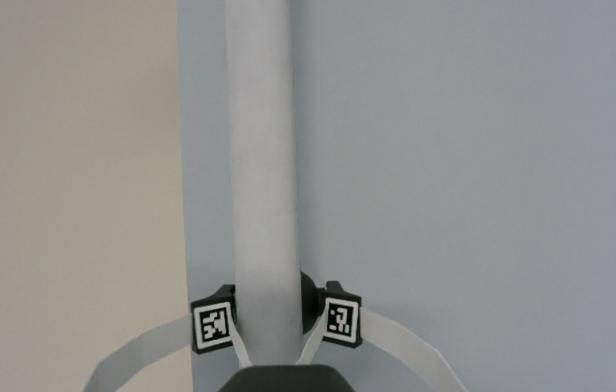

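move --blocking false --r1 '{"base": {"translate_m":-0.15,"strafe_m":-0.063},"pace":"slow","contact_limits":{"translate_m":0.8}}' --cameras '[]'

wait --seconds 3 --cameras '[]'

move --blocking false --r1 '{"base": {"translate_m":-0.15,"strafe_m":-0.063},"pace":"slow","contact_limits":{"translate_m":0.8}}' --cameras '[]'

wait --seconds 3 --cameras '[]'

move --blocking false --r1 '{"base": {"translate_m":-0.15,"strafe_m":-0.063},"pace":"slow","contact_limits":{"translate_m":0.8}}' --cameras '[]'

wait --seconds 3 --cameras '["r1_head_camera","r1_head_left_camera","r1_wrist_camera","r2_head_camera"]'

Scene clock: 663.80 s.
move: r1 moving
r1.base_odometry: x=-1.701 y=+1.622 heading=+0.321
r1.turned_by_wheels: +0.002
r1.turned_by_imu: +0.016
r1.base_tilt: forward=-1.5 right=+1.2
r1.lidar_m: 0.37 1.08 2.14 2.24 2.91 1.12 1.15 2.73 2.59 1.21 0.64 0.48
r1.base_status: translate_m moving; strafe_m moving
r1.joint_positions: lift_m=+0.900 arm_m=+0.000 wrist_yaw_rad=+0.025 wrist_pitch_rad=+0.002 wrist_roll_rad=+0.000 gripper_m=-0.019
r1.joint_status: not commanded
r1.measured_speeds: translate_m=-0.048 strafe_m=-0.021 rotate_rad=+0.000 lift_m=+0.000 arm_m=+0.000 wrist_yaw_rad=+0.000 wrist_pitch_rad=+0.000 wrist_roll_rad=+0.000
r1.motor_effort: lift_m=+24(24) arm_m=-6(7) wheel_0=+5(9) wheel_1=-7(8) wheel_2=+24(24)
r1.servo_current: wrist_yaw_rad=150(163) wrist_pitch_rad=39(52) wrist_roll_rad=39(59) gripper_m=52(59)
r1.contact_limits: translate_m 0.8
r1.hand_pose: x=+0.4616 y=-0.0803 z=+1.0772 quat_wxyz=(+1.000, +0.000, +0.001, +0.012) (m; r1's base frame)
r1.wrist_depth_mm: - - 259 249 242 236 229 / - - 262 250 243 236 230 / - - 262 249 246 237 229 / - - 263 251 245 237 232 / - - 263 250 246 237 232 / - - 179 181 243 238 232 / - 140 264 176 173 239 235
r2: as last shown
r2.turned_by_imu: +0.001
r2.base_tilt: forward=-0.7 right=+0.1
r2.lidar_m: 0.52 0.59 2.51 2.21 2.22 2.72 2.63 2.67 2.85 2.52 2.55 0.56
r2.servo_current: wrist_yaw_rad=52(52) wrist_pitch_rad=39(46) wrist_roll_rad=39(52) gripper_m=91(98)
r2.contact_limits: arm_m 0.1; translate_m 0.2
r2.wrist_depth_mm: - - - 163 220 237 1118 / - - - 165 223 1618 - / - - 564 168 226 809 - / - - 473 228 229 820 - / - - 508 172 231 798 - / - - 188 175 180 - - / - - - - - - -
pictures: none
No camera images: "cameras" was empty.

Scene clock: 666.17 s.
earlier move: r1 done
r1.base_odometry: x=-1.814 y=+1.524 heading=+0.321
r1.turned_by_wheels: +0.000
r1.turned_by_imu: +0.141
r1.base_tilt: forward=-1.6 right=+1.2
r1.lidar_m: 0.39 1.31 2.22 2.39 3.47 1.07 1.23 2.52 2.47 1.11 0.62 0.48
r1.base_status: done
r1.joint_positions: lift_m=+0.900 arm_m=+0.000 wrist_yaw_rad=+0.025 wrist_pitch_rad=+0.002 wrist_roll_rad=+0.000 gripper_m=-0.019
r1.joint_status: not commanded
r1.measured_speeds: all 0
r1.on_its_own: wrist_yaw_rad is at rest, and its servo_current (163 mA) is outside its rest range (0 to 104 mA)
r1.motor_effort: lift_m=+24(24) arm_m=-6(7) wheel_0=+10(11) wheel_1=-1(8) wheel_2=+17(24)
r1.servo_current: wrist_yaw_rad=163(169) wrist_pitch_rad=39(52) wrist_roll_rad=65(72) gripper_m=52(59)
r1.contact_limits: translate_m 0.8
r1.hand_pose: x=+0.4616 y=-0.0803 z=+1.0772 quat_wxyz=(+1.000, +0.000, +0.001, +0.012) (m; r1's base frame)
r1.wrist_depth_mm: - - 263 245 239 229 221 / 1808 - 262 247 240 230 222 / 1921 - 264 248 241 230 222 / - - 265 248 240 230 223 / 1863 - 264 248 241 230 225 / 1756 - 178 181 240 233 224 / - 140 265 175 164 229 225
r2.base_odometry: x=-0.379 y=-1.217 heading=-2.297
r2.turned_by_wheels: +0.000
r2.turned_by_imu: +0.000
r2.base_tilt: forward=-0.7 right=+0.1
r2.lidar_m: 0.55 0.58 2.51 2.23 2.21 2.72 2.63 2.64 2.81 2.51 2.53 0.53
r2.base_status: not commanded
r2.joint_positions: lift_m=+0.673 arm_m=+0.135 wrist_yaw_rad=+0.000 wrist_pitch_rad=+0.001 wrist_roll_rad=+1.569 gripper_m=-0.019
r2.joint_status: not commanded
r2.measured_speeds: all 0
r2.motor_effort: lift_m=+18(18) arm_m=-4(4) wheel_0=+2(3) wheel_1=+3(3) wheel_2=+1(1)
r2.servo_current: wrist_yaw_rad=39(59) wrist_pitch_rad=39(46) wrist_roll_rad=52(65) gripper_m=85(98)
r2.contact_limits: arm_m 0.1; translate_m 0.2
r2.hand_pose: x=+0.5943 y=-0.0873 z=+0.8510 quat_wxyz=(+0.708, +0.706, +0.000, +0.000) (m; r2's base frame)
r2.wrist_depth_mm: - - - 163 220 236 1138 / - - - 165 222 1661 - / - - 569 168 227 809 - / - - 473 229 229 820 - / - - 508 173 233 - - / - - 188 175 180 - - / - - - - - - -
wait: 2.37 of 3 s (r1 has come to rest)
pictures: none
No camera images: "cameras" was empty.

Scene clock: 666.67 s.
move: r1 moving
r1.base_odometry: x=-1.824 y=+1.515 heading=+0.323
r1.turned_by_wheels: +0.002
r1.turned_by_imu: +0.016
r1.base_tilt: forward=-1.5 right=+1.2
r1.lidar_m: 0.38 1.35 2.25 2.44 3.57 1.06 1.25 2.53 2.48 1.13 0.61 0.47
r1.base_status: translate_m moving; strafe_m moving
r1.joint_positions: lift_m=+0.900 arm_m=+0.000 wrist_yaw_rad=+0.025 wrist_pitch_rad=+0.002 wrist_roll_rad=+0.000 gripper_m=-0.019
r1.joint_status: not commanded
r1.measured_speeds: translate_m=-0.051 strafe_m=-0.019 rotate_rad=-0.001 lift_m=+0.000 arm_m=+0.000 wrist_yaw_rad=+0.000 wrist_pitch_rad=+0.000 wrist_roll_rad=+0.000
r1.motor_effort: lift_m=+24(24) arm_m=-6(6) wheel_0=+8(8) wheel_1=-6(7) wheel_2=+22(24)
r1.servo_current: wrist_yaw_rad=156(163) wrist_pitch_rad=46(46) wrist_roll_rad=52(65) gripper_m=52(59)
r1.contact_limits: translate_m 0.8
r1.hand_pose: x=+0.4616 y=-0.0803 z=+1.0772 quat_wxyz=(+1.000, +0.000, +0.001, +0.012) (m; r1's base frame)
r1.wrist_depth_mm: - - 263 247 239 229 221 / 1808 - 264 246 240 229 221 / 1863 - 264 246 240 230 222 / 1863 - 265 249 240 230 222 / - - 264 248 242 230 222 / 1808 - 180 180 240 231 224 / - 141 267 179 239 228 225
r2: as last shown
r2.base_tilt: forward=-0.6 right=+0.1
r2.lidar_m: 0.54 0.58 2.51 2.24 2.21 2.72 2.63 2.65 2.84 2.52 2.53 0.55
r2.motor_effort: lift_m=+18(18) arm_m=-3(4) wheel_0=+2(3) wheel_1=+3(3) wheel_2=+1(1)
r2.servo_current: wrist_yaw_rad=46(52) wrist_pitch_rad=39(46) wrist_roll_rad=46(59) gripper_m=98(98)
r2.contact_limits: arm_m 0.1; translate_m 0.2
r2.wrist_depth_mm: - - - 163 220 236 1118 / - - - 165 222 1576 - / - - 569 168 226 809 - / - - 469 228 229 831 - / - - 500 173 232 - - / - - 188 175 180 - - / - - - - - - -
pictures: none
No camera images: "cameras" was empty.

Scene clock: 669.03 s.
earlier move: r1 done
r1.base_odometry: x=-1.935 y=+1.417 heading=+0.323
r1.turned_by_wheels: +0.000
r1.turned_by_imu: +0.150
r1.base_tilt: forward=-1.5 right=+1.3
r1.lidar_m: 0.39 1.74 2.34 2.70 1.03 1.04 2.79 2.37 1.87 1.03 0.58 0.45
r1.base_status: done
r1.joint_positions: lift_m=+0.900 arm_m=+0.000 wrist_yaw_rad=+0.025 wrist_pitch_rad=+0.002 wrist_roll_rad=+0.000 gripper_m=-0.019
r1.joint_status: not commanded
r1.measured_speeds: all 0
r1.on_its_own: wrist_yaw_rad is at rest, and its servo_current (156 mA) is outside its rest range (0 to 104 mA)
r1.motor_effort: lift_m=+24(24) arm_m=-6(7) wheel_0=+8(12) wheel_1=-2(8) wheel_2=+19(26)
r1.servo_current: wrist_yaw_rad=156(176) wrist_pitch_rad=39(52) wrist_roll_rad=46(72) gripper_m=52(59)
r1.contact_limits: translate_m 0.8
r1.hand_pose: x=+0.4616 y=-0.0803 z=+1.0772 quat_wxyz=(+1.000, +0.000, +0.001, +0.012) (m; r1's base frame)
r1.wrist_depth_mm: - - 178 245 234 222 213 / - - 180 244 236 222 215 / - - 182 246 236 224 213 / - - 267 247 236 224 213 / - - 270 247 238 224 215 / - - 180 182 235 224 215 / - 149 181 177 164 223 216
r2.base_odometry: x=-0.379 y=-1.217 heading=-2.297
r2.turned_by_wheels: +0.000
r2.turned_by_imu: +0.000
r2.base_tilt: forward=-0.7 right=+0.1
r2.lidar_m: 0.54 0.59 2.48 2.23 2.21 2.74 2.62 2.66 2.84 2.52 2.53 0.56
r2.base_status: not commanded
r2.joint_positions: lift_m=+0.673 arm_m=+0.135 wrist_yaw_rad=+0.000 wrist_pitch_rad=+0.001 wrist_roll_rad=+1.569 gripper_m=-0.019
r2.joint_status: not commanded
r2.measured_speeds: all 0
r2.motor_effort: lift_m=+18(18) arm_m=-4(4) wheel_0=+2(3) wheel_1=+3(3) wheel_2=+1(1)
r2.servo_current: wrist_yaw_rad=46(59) wrist_pitch_rad=39(46) wrist_roll_rad=52(59) gripper_m=85(98)
r2.contact_limits: arm_m 0.1; translate_m 0.2
r2.hand_pose: x=+0.5943 y=-0.0873 z=+0.8510 quat_wxyz=(+0.708, +0.706, +0.000, +0.000) (m; r2's base frame)
r2.wrist_depth_mm: - - - 163 220 236 1138 / - - - 165 223 1661 - / - - 569 168 225 820 - / - - 473 228 229 820 - / - - 504 173 231 - - / - - 187 175 179 - - / - - - - - - -
wait: 2.37 of 3 s (r1 has come to rest)
pictures: none
No camera images: "cameras" was empty.

Scene clock: 669.53 s.
move: r1 moving
r1.base_odometry: x=-1.946 y=+1.408 heading=+0.325
r1.turned_by_wheels: +0.002
r1.turned_by_imu: +0.017
r1.base_tilt: forward=-1.5 right=+1.3
r1.lidar_m: 0.39 1.78 2.36 2.74 1.03 1.03 2.78 2.37 1.81 1.00 0.57 0.48
r1.base_status: translate_m moving; strafe_m moving
r1.joint_positions: lift_m=+0.900 arm_m=+0.000 wrist_yaw_rad=+0.025 wrist_pitch_rad=+0.002 wrist_roll_rad=+0.000 gripper_m=-0.019
r1.joint_status: not commanded
r1.measured_speeds: translate_m=-0.048 strafe_m=-0.022 rotate_rad=+0.001 lift_m=+0.000 arm_m=+0.000 wrist_yaw_rad=+0.000 wrist_pitch_rad=+0.000 wrist_roll_rad=+0.000
r1.motor_effort: lift_m=+24(24) arm_m=-6(6) wheel_0=+7(10) wheel_1=-4(8) wheel_2=+23(24)
r1.servo_current: wrist_yaw_rad=143(169) wrist_pitch_rad=39(46) wrist_roll_rad=46(59) gripper_m=46(59)
r1.contact_limits: translate_m 0.8
r1.hand_pose: x=+0.4616 y=-0.0803 z=+1.0772 quat_wxyz=(+1.000, +0.000, +0.001, +0.012) (m; r1's base frame)
r1.wrist_depth_mm: - - 179 245 234 220 211 / - - 180 245 236 221 213 / - - 185 245 236 222 213 / - - 268 246 236 223 212 / - - 270 248 238 223 213 / - - 180 182 235 224 216 / - 148 183 180 157 221 216
r2: as last shown
r2.base_tilt: forward=-0.7 right=+0.0
r2.lidar_m: 0.54 0.58 2.49 2.22 2.25 2.72 2.64 2.66 2.82 2.51 2.52 0.55
r2.servo_current: wrist_yaw_rad=52(52) wrist_pitch_rad=46(46) wrist_roll_rad=39(59) gripper_m=98(98)
r2.contact_limits: arm_m 0.1; translate_m 0.2
r2.wrist_depth_mm: - - - 163 219 237 1118 / - - - 166 222 1576 - / - - 569 167 225 809 - / - - 469 229 229 831 - / - - 504 173 232 - - / - - 188 175 180 - - / - - - - - - -
pictures: none
No camera images: "cameras" was empty.

Scene clock: 671.87 s.
earlier move: r1 done
r1.base_odometry: x=-2.057 y=+1.310 heading=+0.325
r1.turned_by_wheels: +0.000
r1.turned_by_imu: +0.162
r1.base_tilt: forward=-1.6 right=+1.2
r1.lidar_m: 0.38 2.45 2.49 3.21 1.03 1.13 2.43 2.27 1.40 0.90 0.54 0.46
r1.base_status: done
r1.joint_positions: lift_m=+0.900 arm_m=+0.000 wrist_yaw_rad=+0.025 wrist_pitch_rad=+0.002 wrist_roll_rad=+0.000 gripper_m=-0.019
r1.joint_status: not commanded
r1.measured_speeds: all 0
r1.on_its_own: wrist_yaw_rad is at rest, and its servo_current (150 mA) is outside its rest range (0 to 104 mA)
r1.motor_effort: lift_m=+24(24) arm_m=-6(6) wheel_0=+9(10) wheel_1=-2(9) wheel_2=+18(25)
r1.servo_current: wrist_yaw_rad=150(182) wrist_pitch_rad=52(52) wrist_roll_rad=52(65) gripper_m=52(59)
r1.contact_limits: translate_m 0.8
r1.hand_pose: x=+0.4616 y=-0.0803 z=+1.0772 quat_wxyz=(+1.000, +0.000, +0.001, +0.012) (m; r1's base frame)
r1.wrist_depth_mm: - - 274 242 230 214 200 / - - 276 243 231 215 202 / - - 277 244 232 213 202 / - - 279 243 232 216 204 / - - 281 245 233 216 204 / - - 180 182 229 217 204 / - 150 279 177 156 213 206
r2.base_odometry: x=-0.379 y=-1.217 heading=-2.297
r2.turned_by_wheels: +0.000
r2.turned_by_imu: +0.000
r2.base_tilt: forward=-0.7 right=+0.1
r2.lidar_m: 0.54 0.57 2.48 2.23 2.23 2.73 2.63 2.66 2.81 2.53 2.53 0.56
r2.base_status: not commanded
r2.joint_positions: lift_m=+0.673 arm_m=+0.135 wrist_yaw_rad=+0.000 wrist_pitch_rad=+0.001 wrist_roll_rad=+1.569 gripper_m=-0.019
r2.joint_status: not commanded
r2.measured_speeds: all 0
r2.motor_effort: lift_m=+18(18) arm_m=-3(4) wheel_0=+2(3) wheel_1=+3(3) wheel_2=+1(1)
r2.servo_current: wrist_yaw_rad=52(59) wrist_pitch_rad=39(46) wrist_roll_rad=46(65) gripper_m=98(98)
r2.contact_limits: arm_m 0.1; translate_m 0.2
r2.hand_pose: x=+0.5943 y=-0.0873 z=+0.8510 quat_wxyz=(+0.708, +0.706, +0.000, +0.000) (m; r2's base frame)
r2.wrist_depth_mm: - - - 163 220 236 1118 / - - - 166 222 1661 - / - - 564 168 225 809 - / - - 473 228 229 788 - / - - 500 173 232 - - / - - 187 175 180 - - / - - - - - - -
wait: 2.33 of 3 s (r1 has come to rest)
pictures: r1_head_camera, r1_head_left_camera, r1_wrist_camera, r2_head_camera
Images, in order (width x height): r1_head_camera 420x560, r1_head_left_camera 420x672, r1_wrist_camera 616x392, r2_head_camera 420x560.

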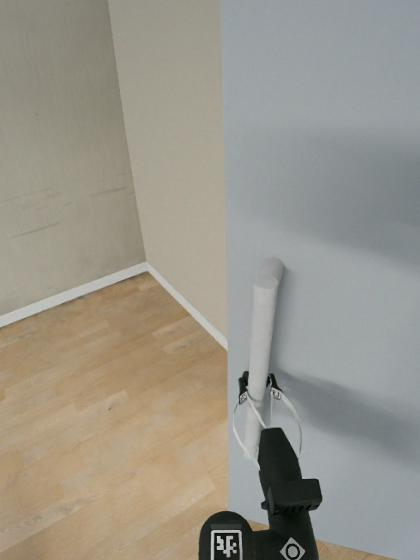

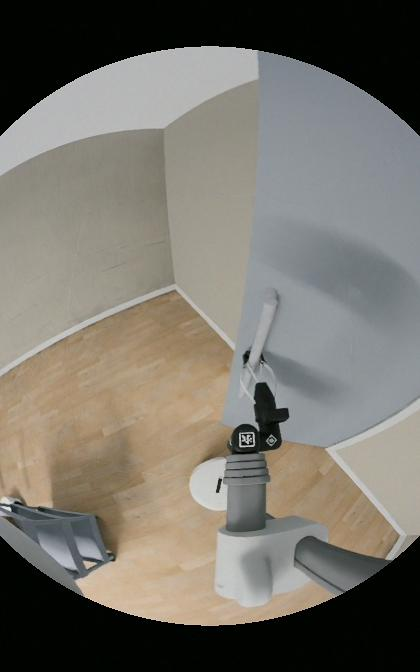

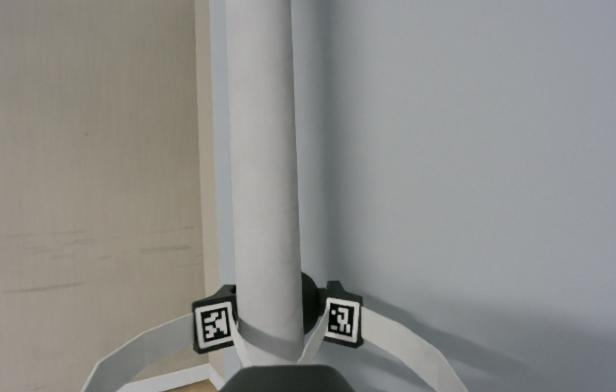

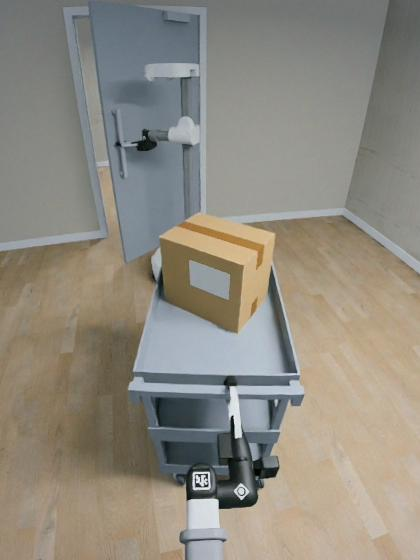

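move --blocking false --r1 '{"base": {"translate_m":-0.15,"strafe_m":-0.04},"pace":"slow","contact_limits":{"translate_m":0.8}}' --cameras '[]'

wait --seconds 3 --cameras '[]'

move --blocking false --r1 '{"base": {"translate_m":-0.15,"strafe_m":-0.045},"pace":"slow","contact_limits":{"translate_m":0.8}}' --cameras '[]'

wait --seconds 3 --cameras '[]'

move --blocking false --r1 '{"base": {"translate_m":-0.15,"strafe_m":-0.045},"pace":"slow","contact_limits":{"translate_m":0.8}}' --cameras '[]'

wait --seconds 3 --cameras '["r1_head_left_camera","r1_wrist_camera","r2_head_camera"]'

Scene clock: 683.27 s.
move: r1 moving
r1.base_odometry: x=-2.068 y=+1.302 heading=+0.327
r1.turned_by_wheels: +0.002
r1.turned_by_imu: +0.018
r1.base_tilt: forward=-1.6 right=+1.3
r1.lidar_m: 0.41 2.47 2.51 3.27 1.01 1.15 2.42 2.27 1.40 0.89 0.53 0.42
r1.base_status: translate_m moving; strafe_m moving
r1.joint_positions: lift_m=+0.900 arm_m=+0.000 wrist_yaw_rad=+0.025 wrist_pitch_rad=+0.002 wrist_roll_rad=+0.000 gripper_m=-0.019
r1.joint_status: not commanded
r1.measured_speeds: translate_m=-0.051 strafe_m=-0.013 rotate_rad=-0.005 lift_m=+0.000 arm_m=+0.000 wrist_yaw_rad=+0.000 wrist_pitch_rad=+0.000 wrist_roll_rad=+0.000
r1.motor_effort: lift_m=+24(24) arm_m=-6(6) wheel_0=+5(8) wheel_1=-5(8) wheel_2=+24(25)
r1.servo_current: wrist_yaw_rad=150(169) wrist_pitch_rad=39(46) wrist_roll_rad=52(52) gripper_m=52(59)
r1.contact_limits: translate_m 0.8
r1.hand_pose: x=+0.4616 y=-0.0803 z=+1.0772 quat_wxyz=(+1.000, +0.000, +0.001, +0.012) (m; r1's base frame)
r1.wrist_depth_mm: - - 278 241 231 212 200 / - - 277 243 232 216 202 / - - 279 244 233 214 202 / - - - 244 233 215 204 / - - - 246 234 216 204 / - - 183 184 229 216 204 / - 154 283 179 167 211 206
r2: as last shown
r2.turned_by_imu: +0.001
r2.lidar_m: 0.54 0.59 2.49 2.22 2.25 2.74 2.63 2.66 2.83 2.52 2.54 0.56
r2.motor_effort: lift_m=+18(18) arm_m=-4(4) wheel_0=+2(3) wheel_1=+3(3) wheel_2=+1(1)
r2.servo_current: wrist_yaw_rad=52(59) wrist_pitch_rad=39(46) wrist_roll_rad=59(59) gripper_m=91(98)
r2.contact_limits: arm_m 0.1; translate_m 0.2
r2.wrist_depth_mm: - - - 163 220 237 1118 / - - - 166 223 1661 - / - - 564 168 225 809 - / - - 473 228 229 - - / - - 508 173 233 - - / - - 187 175 180 - - / - - - - - - -
pictures: none
No camera images: "cameras" was empty.

Scene clock: 685.57 s.
earlier move: r1 done
r1.base_odometry: x=-2.186 y=+1.224 heading=+0.327
r1.turned_by_wheels: +0.000
r1.turned_by_imu: +0.135
r1.base_tilt: forward=-1.6 right=+1.2
r1.lidar_m: 0.40 2.56 2.68 1.01 1.01 2.95 2.22 2.18 1.23 0.85 0.52 0.45
r1.base_status: done
r1.joint_positions: lift_m=+0.900 arm_m=+0.000 wrist_yaw_rad=+0.025 wrist_pitch_rad=+0.002 wrist_roll_rad=+0.000 gripper_m=-0.019
r1.joint_status: not commanded
r1.measured_speeds: all 0
r1.on_its_own: wrist_yaw_rad is at rest, and its servo_current (163 mA) is outside its rest range (0 to 104 mA)
r1.motor_effort: lift_m=+24(24) arm_m=-7(7) wheel_0=+8(12) wheel_1=-3(9) wheel_2=+19(26)
r1.servo_current: wrist_yaw_rad=163(169) wrist_pitch_rad=46(52) wrist_roll_rad=59(65) gripper_m=59(59)
r1.contact_limits: translate_m 0.8
r1.hand_pose: x=+0.4616 y=-0.0803 z=+1.0772 quat_wxyz=(+1.000, +0.000, +0.001, +0.012) (m; r1's base frame)
r1.wrist_depth_mm: - - 279 243 227 208 195 / - - - 242 229 211 196 / - - - 242 229 210 196 / - - - 243 230 211 198 / - - - 214 230 211 198 / - - 180 182 227 212 199 / - 148 - 180 157 206 198
r2.base_odometry: x=-0.379 y=-1.217 heading=-2.297
r2.turned_by_wheels: +0.000
r2.turned_by_imu: +0.000
r2.base_tilt: forward=-0.7 right=+0.1
r2.lidar_m: 0.52 0.59 2.50 2.22 2.24 2.69 2.60 2.67 2.86 2.51 2.54 0.57
r2.base_status: not commanded
r2.joint_positions: lift_m=+0.673 arm_m=+0.135 wrist_yaw_rad=+0.000 wrist_pitch_rad=+0.001 wrist_roll_rad=+1.569 gripper_m=-0.019
r2.joint_status: not commanded
r2.measured_speeds: all 0
r2.motor_effort: lift_m=+18(18) arm_m=-4(4) wheel_0=+2(3) wheel_1=+3(3) wheel_2=+0(1)
r2.servo_current: wrist_yaw_rad=46(59) wrist_pitch_rad=46(46) wrist_roll_rad=52(65) gripper_m=91(98)
r2.contact_limits: arm_m 0.1; translate_m 0.2
r2.hand_pose: x=+0.5943 y=-0.0873 z=+0.8510 quat_wxyz=(+0.708, +0.706, +0.000, +0.000) (m; r2's base frame)
r2.wrist_depth_mm: - - - 163 220 236 1118 / - - - 165 222 1661 - / - - 574 167 226 820 - / - - 473 229 228 - - / - - 504 173 233 - - / - - 187 175 180 - - / - - - - - - -
wait: 2.30 of 3 s (r1 has come to rest)
pictures: none
No camera images: "cameras" was empty.

Scene clock: 686.07 s.
move: r1 moving
r1.base_odometry: x=-2.197 y=+1.216 heading=+0.329
r1.turned_by_wheels: +0.002
r1.turned_by_imu: +0.016
r1.base_tilt: forward=-1.5 right=+1.3
r1.lidar_m: 0.38 2.56 2.71 1.02 1.01 2.89 2.23 2.15 1.19 0.83 0.51 0.45
r1.base_status: translate_m moving; strafe_m moving
r1.joint_positions: lift_m=+0.900 arm_m=+0.000 wrist_yaw_rad=+0.025 wrist_pitch_rad=+0.002 wrist_roll_rad=+0.000 gripper_m=-0.019
r1.joint_status: not commanded
r1.measured_speeds: translate_m=-0.047 strafe_m=-0.016 rotate_rad=+0.002 lift_m=+0.000 arm_m=+0.000 wrist_yaw_rad=+0.000 wrist_pitch_rad=+0.000 wrist_roll_rad=+0.000
r1.motor_effort: lift_m=+24(24) arm_m=-7(7) wheel_0=+5(8) wheel_1=-6(9) wheel_2=+24(24)
r1.servo_current: wrist_yaw_rad=137(182) wrist_pitch_rad=39(52) wrist_roll_rad=52(59) gripper_m=52(59)
r1.contact_limits: translate_m 0.8
r1.hand_pose: x=+0.4616 y=-0.0803 z=+1.0772 quat_wxyz=(+1.000, +0.000, +0.001, +0.012) (m; r1's base frame)
r1.wrist_depth_mm: - - - 239 226 210 194 / - - - 241 229 211 195 / - - - 241 229 208 196 / - - - 244 229 211 196 / - - - 244 230 212 198 / - - 182 182 225 212 198 / - 154 - 179 166 206 199
r2: as last shown
r2.base_tilt: forward=-0.7 right=+0.0
r2.lidar_m: 0.52 0.58 2.49 2.23 2.24 2.76 2.64 2.66 2.79 2.53 2.54 0.56
r2.motor_effort: lift_m=+18(18) arm_m=-3(4) wheel_0=+2(3) wheel_1=+3(3) wheel_2=+0(1)
r2.servo_current: wrist_yaw_rad=46(52) wrist_pitch_rad=39(46) wrist_roll_rad=46(52) gripper_m=85(91)
r2.contact_limits: arm_m 0.1; translate_m 0.2
r2.wrist_depth_mm: - - - 163 220 236 1118 / - - - 165 224 1618 - / - - 569 168 225 798 - / - - 473 228 229 - - / - - 504 173 233 - - / - - 188 175 180 - - / - - - - - - -
pictures: none
No camera images: "cameras" was empty.

Scene clock: 688.37 s.
earlier move: r1 done
r1.base_odometry: x=-2.313 y=+1.133 heading=+0.329
r1.turned_by_wheels: +0.000
r1.turned_by_imu: +0.152
r1.base_tilt: forward=-1.5 right=+1.2
r1.lidar_m: 0.38 2.65 3.00 1.04 1.07 2.49 2.08 2.03 1.08 0.72 0.49 0.45
r1.base_status: done
r1.joint_positions: lift_m=+0.900 arm_m=+0.000 wrist_yaw_rad=+0.025 wrist_pitch_rad=+0.002 wrist_roll_rad=+0.000 gripper_m=-0.019
r1.joint_status: not commanded
r1.measured_speeds: all 0
r1.on_its_own: wrist_yaw_rad is at rest, and its servo_current (163 mA) is outside its rest range (0 to 104 mA)
r1.motor_effort: lift_m=+24(24) arm_m=-7(7) wheel_0=+8(9) wheel_1=-3(9) wheel_2=+20(26)
r1.servo_current: wrist_yaw_rad=163(182) wrist_pitch_rad=46(52) wrist_roll_rad=59(59) gripper_m=46(59)
r1.contact_limits: translate_m 0.8
r1.hand_pose: x=+0.4616 y=-0.0803 z=+1.0772 quat_wxyz=(+1.000, +0.000, +0.001, +0.012) (m; r1's base frame)
r1.wrist_depth_mm: - - - 243 224 204 187 / - - - 241 225 202 188 / - - - 239 226 203 189 / - - - 242 228 204 190 / - - - 216 227 205 190 / - - 181 181 221 205 191 / - 149 - 177 165 199 191
r2.base_odometry: x=-0.379 y=-1.217 heading=-2.297
r2.turned_by_wheels: +0.000
r2.turned_by_imu: +0.000
r2.base_tilt: forward=-0.7 right=+0.1
r2.lidar_m: 0.54 0.58 2.48 2.22 2.21 2.71 2.65 2.66 2.82 2.52 2.52 0.55
r2.base_status: not commanded
r2.joint_positions: lift_m=+0.673 arm_m=+0.135 wrist_yaw_rad=+0.000 wrist_pitch_rad=+0.001 wrist_roll_rad=+1.569 gripper_m=-0.019
r2.joint_status: not commanded
r2.measured_speeds: all 0
r2.motor_effort: lift_m=+18(18) arm_m=-4(4) wheel_0=+2(3) wheel_1=+3(3) wheel_2=+1(1)
r2.servo_current: wrist_yaw_rad=39(59) wrist_pitch_rad=33(46) wrist_roll_rad=46(59) gripper_m=85(98)
r2.contact_limits: arm_m 0.1; translate_m 0.2
r2.hand_pose: x=+0.5943 y=-0.0873 z=+0.8510 quat_wxyz=(+0.708, +0.706, +0.000, +0.000) (m; r2's base frame)
r2.wrist_depth_mm: - - - 163 220 236 1138 / - - - 165 222 1618 - / - - 569 168 225 809 - / - - 469 229 230 - - / - - 504 172 232 - - / - - 188 175 179 - - / - - - - - - -
wait: 2.30 of 3 s (r1 has come to rest)
pictures: none
No camera images: "cameras" was empty.

Scene clock: 688.87 s.
move: r1 moving
r1.base_odometry: x=-2.324 y=+1.126 heading=+0.331
r1.turned_by_wheels: +0.002
r1.turned_by_imu: +0.021
r1.base_tilt: forward=-1.5 right=+1.2
r1.lidar_m: 0.40 2.67 3.05 1.05 1.10 2.40 2.06 1.90 1.07 0.73 0.48 0.43
r1.base_status: translate_m moving; strafe_m moving
r1.joint_positions: lift_m=+0.900 arm_m=+0.000 wrist_yaw_rad=+0.025 wrist_pitch_rad=+0.002 wrist_roll_rad=+0.000 gripper_m=-0.019
r1.joint_status: not commanded
r1.measured_speeds: translate_m=-0.048 strafe_m=-0.015 rotate_rad=+0.001 lift_m=+0.000 arm_m=+0.000 wrist_yaw_rad=+0.000 wrist_pitch_rad=+0.000 wrist_roll_rad=+0.000
r1.motor_effort: lift_m=+24(24) arm_m=-7(7) wheel_0=+7(9) wheel_1=-8(8) wheel_2=+24(24)
r1.servo_current: wrist_yaw_rad=163(176) wrist_pitch_rad=33(46) wrist_roll_rad=33(59) gripper_m=46(59)
r1.contact_limits: translate_m 0.8
r1.hand_pose: x=+0.4616 y=-0.0803 z=+1.0772 quat_wxyz=(+1.000, +0.000, +0.001, +0.012) (m; r1's base frame)
r1.wrist_depth_mm: - - - 240 224 203 187 / - - - 185 226 202 188 / - - - 243 227 203 189 / - - - 244 228 204 190 / - - - 244 229 205 190 / - - 184 183 222 206 190 / - 154 - 180 220 200 191
r2: as last shown
r2.lidar_m: 0.54 0.56 2.51 2.21 2.21 2.70 2.63 2.67 2.83 2.53 2.55 0.57
r2.motor_effort: lift_m=+18(18) arm_m=-3(4) wheel_0=+2(3) wheel_1=+3(3) wheel_2=+0(1)
r2.servo_current: wrist_yaw_rad=46(59) wrist_pitch_rad=46(46) wrist_roll_rad=52(59) gripper_m=91(98)
r2.contact_limits: arm_m 0.1; translate_m 0.2
r2.wrist_depth_mm: - - - 163 220 236 1118 / - - - 165 223 1618 - / - - 569 168 226 809 - / - - 469 227 229 - - / - - 508 172 232 - - / - - 188 175 179 - - / - - - - - - -
pictures: none
No camera images: "cameras" was empty.

Scene clock: 691.17 s.
earlier move: r1 done
r1.base_odometry: x=-2.440 y=+1.042 heading=+0.331
r1.turned_by_wheels: +0.000
r1.turned_by_imu: +0.165
r1.base_tilt: forward=-1.5 right=+1.2
r1.lidar_m: 0.40 2.79 1.11 1.09 3.21 2.12 1.95 1.44 0.96 0.66 0.46 0.43
r1.base_status: done
r1.joint_positions: lift_m=+0.900 arm_m=+0.000 wrist_yaw_rad=+0.025 wrist_pitch_rad=+0.002 wrist_roll_rad=+0.000 gripper_m=-0.019
r1.joint_status: not commanded
r1.measured_speeds: all 0
r1.on_its_own: wrist_yaw_rad is at rest, and its servo_current (163 mA) is outside its rest range (0 to 104 mA)
r1.motor_effort: lift_m=+24(24) arm_m=-7(7) wheel_0=+7(10) wheel_1=-5(9) wheel_2=+22(27)
r1.servo_current: wrist_yaw_rad=163(176) wrist_pitch_rad=39(52) wrist_roll_rad=52(65) gripper_m=52(59)
r1.contact_limits: translate_m 0.8
r1.hand_pose: x=+0.4617 y=-0.0803 z=+1.0772 quat_wxyz=(+1.000, +0.000, +0.001, +0.012) (m; r1's base frame)
r1.wrist_depth_mm: - - - 239 221 195 178 / - - - 240 222 195 179 / - - - 241 224 197 180 / - - - 242 224 197 181 / - - - 243 225 198 182 / - - 183 183 217 200 182 / - 154 - 180 220 195 182
r2.base_odometry: x=-0.379 y=-1.217 heading=-2.297
r2.turned_by_wheels: +0.000
r2.turned_by_imu: +0.000
r2.base_tilt: forward=-0.6 right=+0.1
r2.lidar_m: 0.52 0.60 2.48 2.23 2.22 2.74 2.65 2.66 2.79 2.52 2.52 0.56
r2.base_status: not commanded
r2.joint_positions: lift_m=+0.673 arm_m=+0.135 wrist_yaw_rad=+0.000 wrist_pitch_rad=+0.001 wrist_roll_rad=+1.569 gripper_m=-0.019
r2.joint_status: not commanded
r2.measured_speeds: all 0
r2.motor_effort: lift_m=+18(18) arm_m=-3(4) wheel_0=+2(3) wheel_1=+3(3) wheel_2=+0(1)
r2.servo_current: wrist_yaw_rad=39(65) wrist_pitch_rad=46(46) wrist_roll_rad=52(65) gripper_m=91(98)
r2.contact_limits: arm_m 0.1; translate_m 0.2
r2.hand_pose: x=+0.5943 y=-0.0873 z=+0.8510 quat_wxyz=(+0.708, +0.706, +0.000, +0.000) (m; r2's base frame)
r2.wrist_depth_mm: - - - 163 220 236 1118 / - - - 166 223 1618 - / - - 569 168 226 809 - / - - 466 229 229 - - / - - 512 173 232 842 - / - - 188 175 179 - - / - - - - - - -
wait: 2.30 of 3 s (r1 has come to rest)
pictures: r1_head_left_camera, r1_wrist_camera, r2_head_camera
Images, in order (width x height): r1_head_left_camera 420x672, r1_wrist_camera 616x392, r2_head_camera 420x560.

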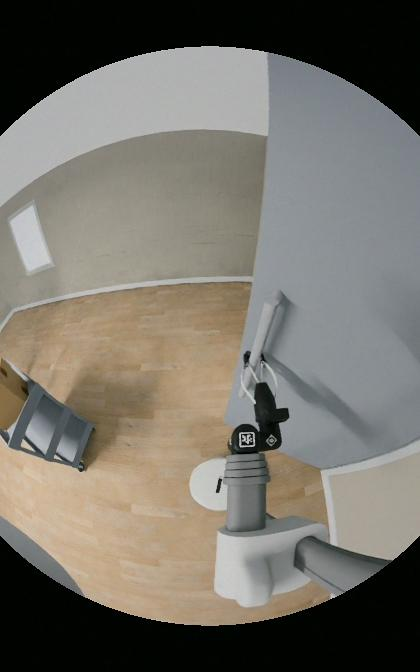

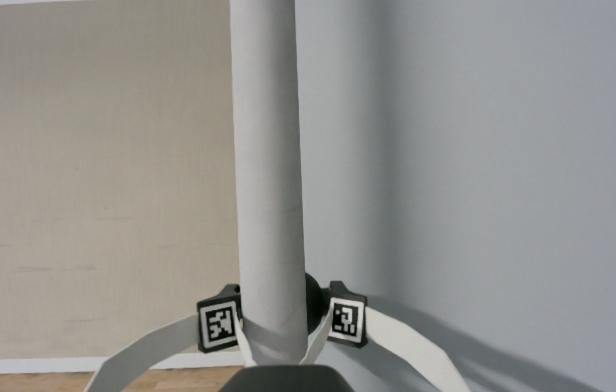

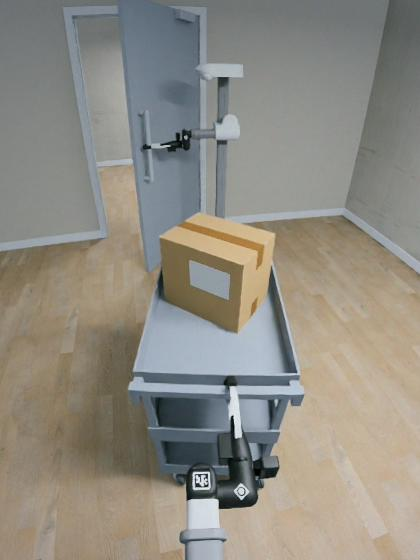

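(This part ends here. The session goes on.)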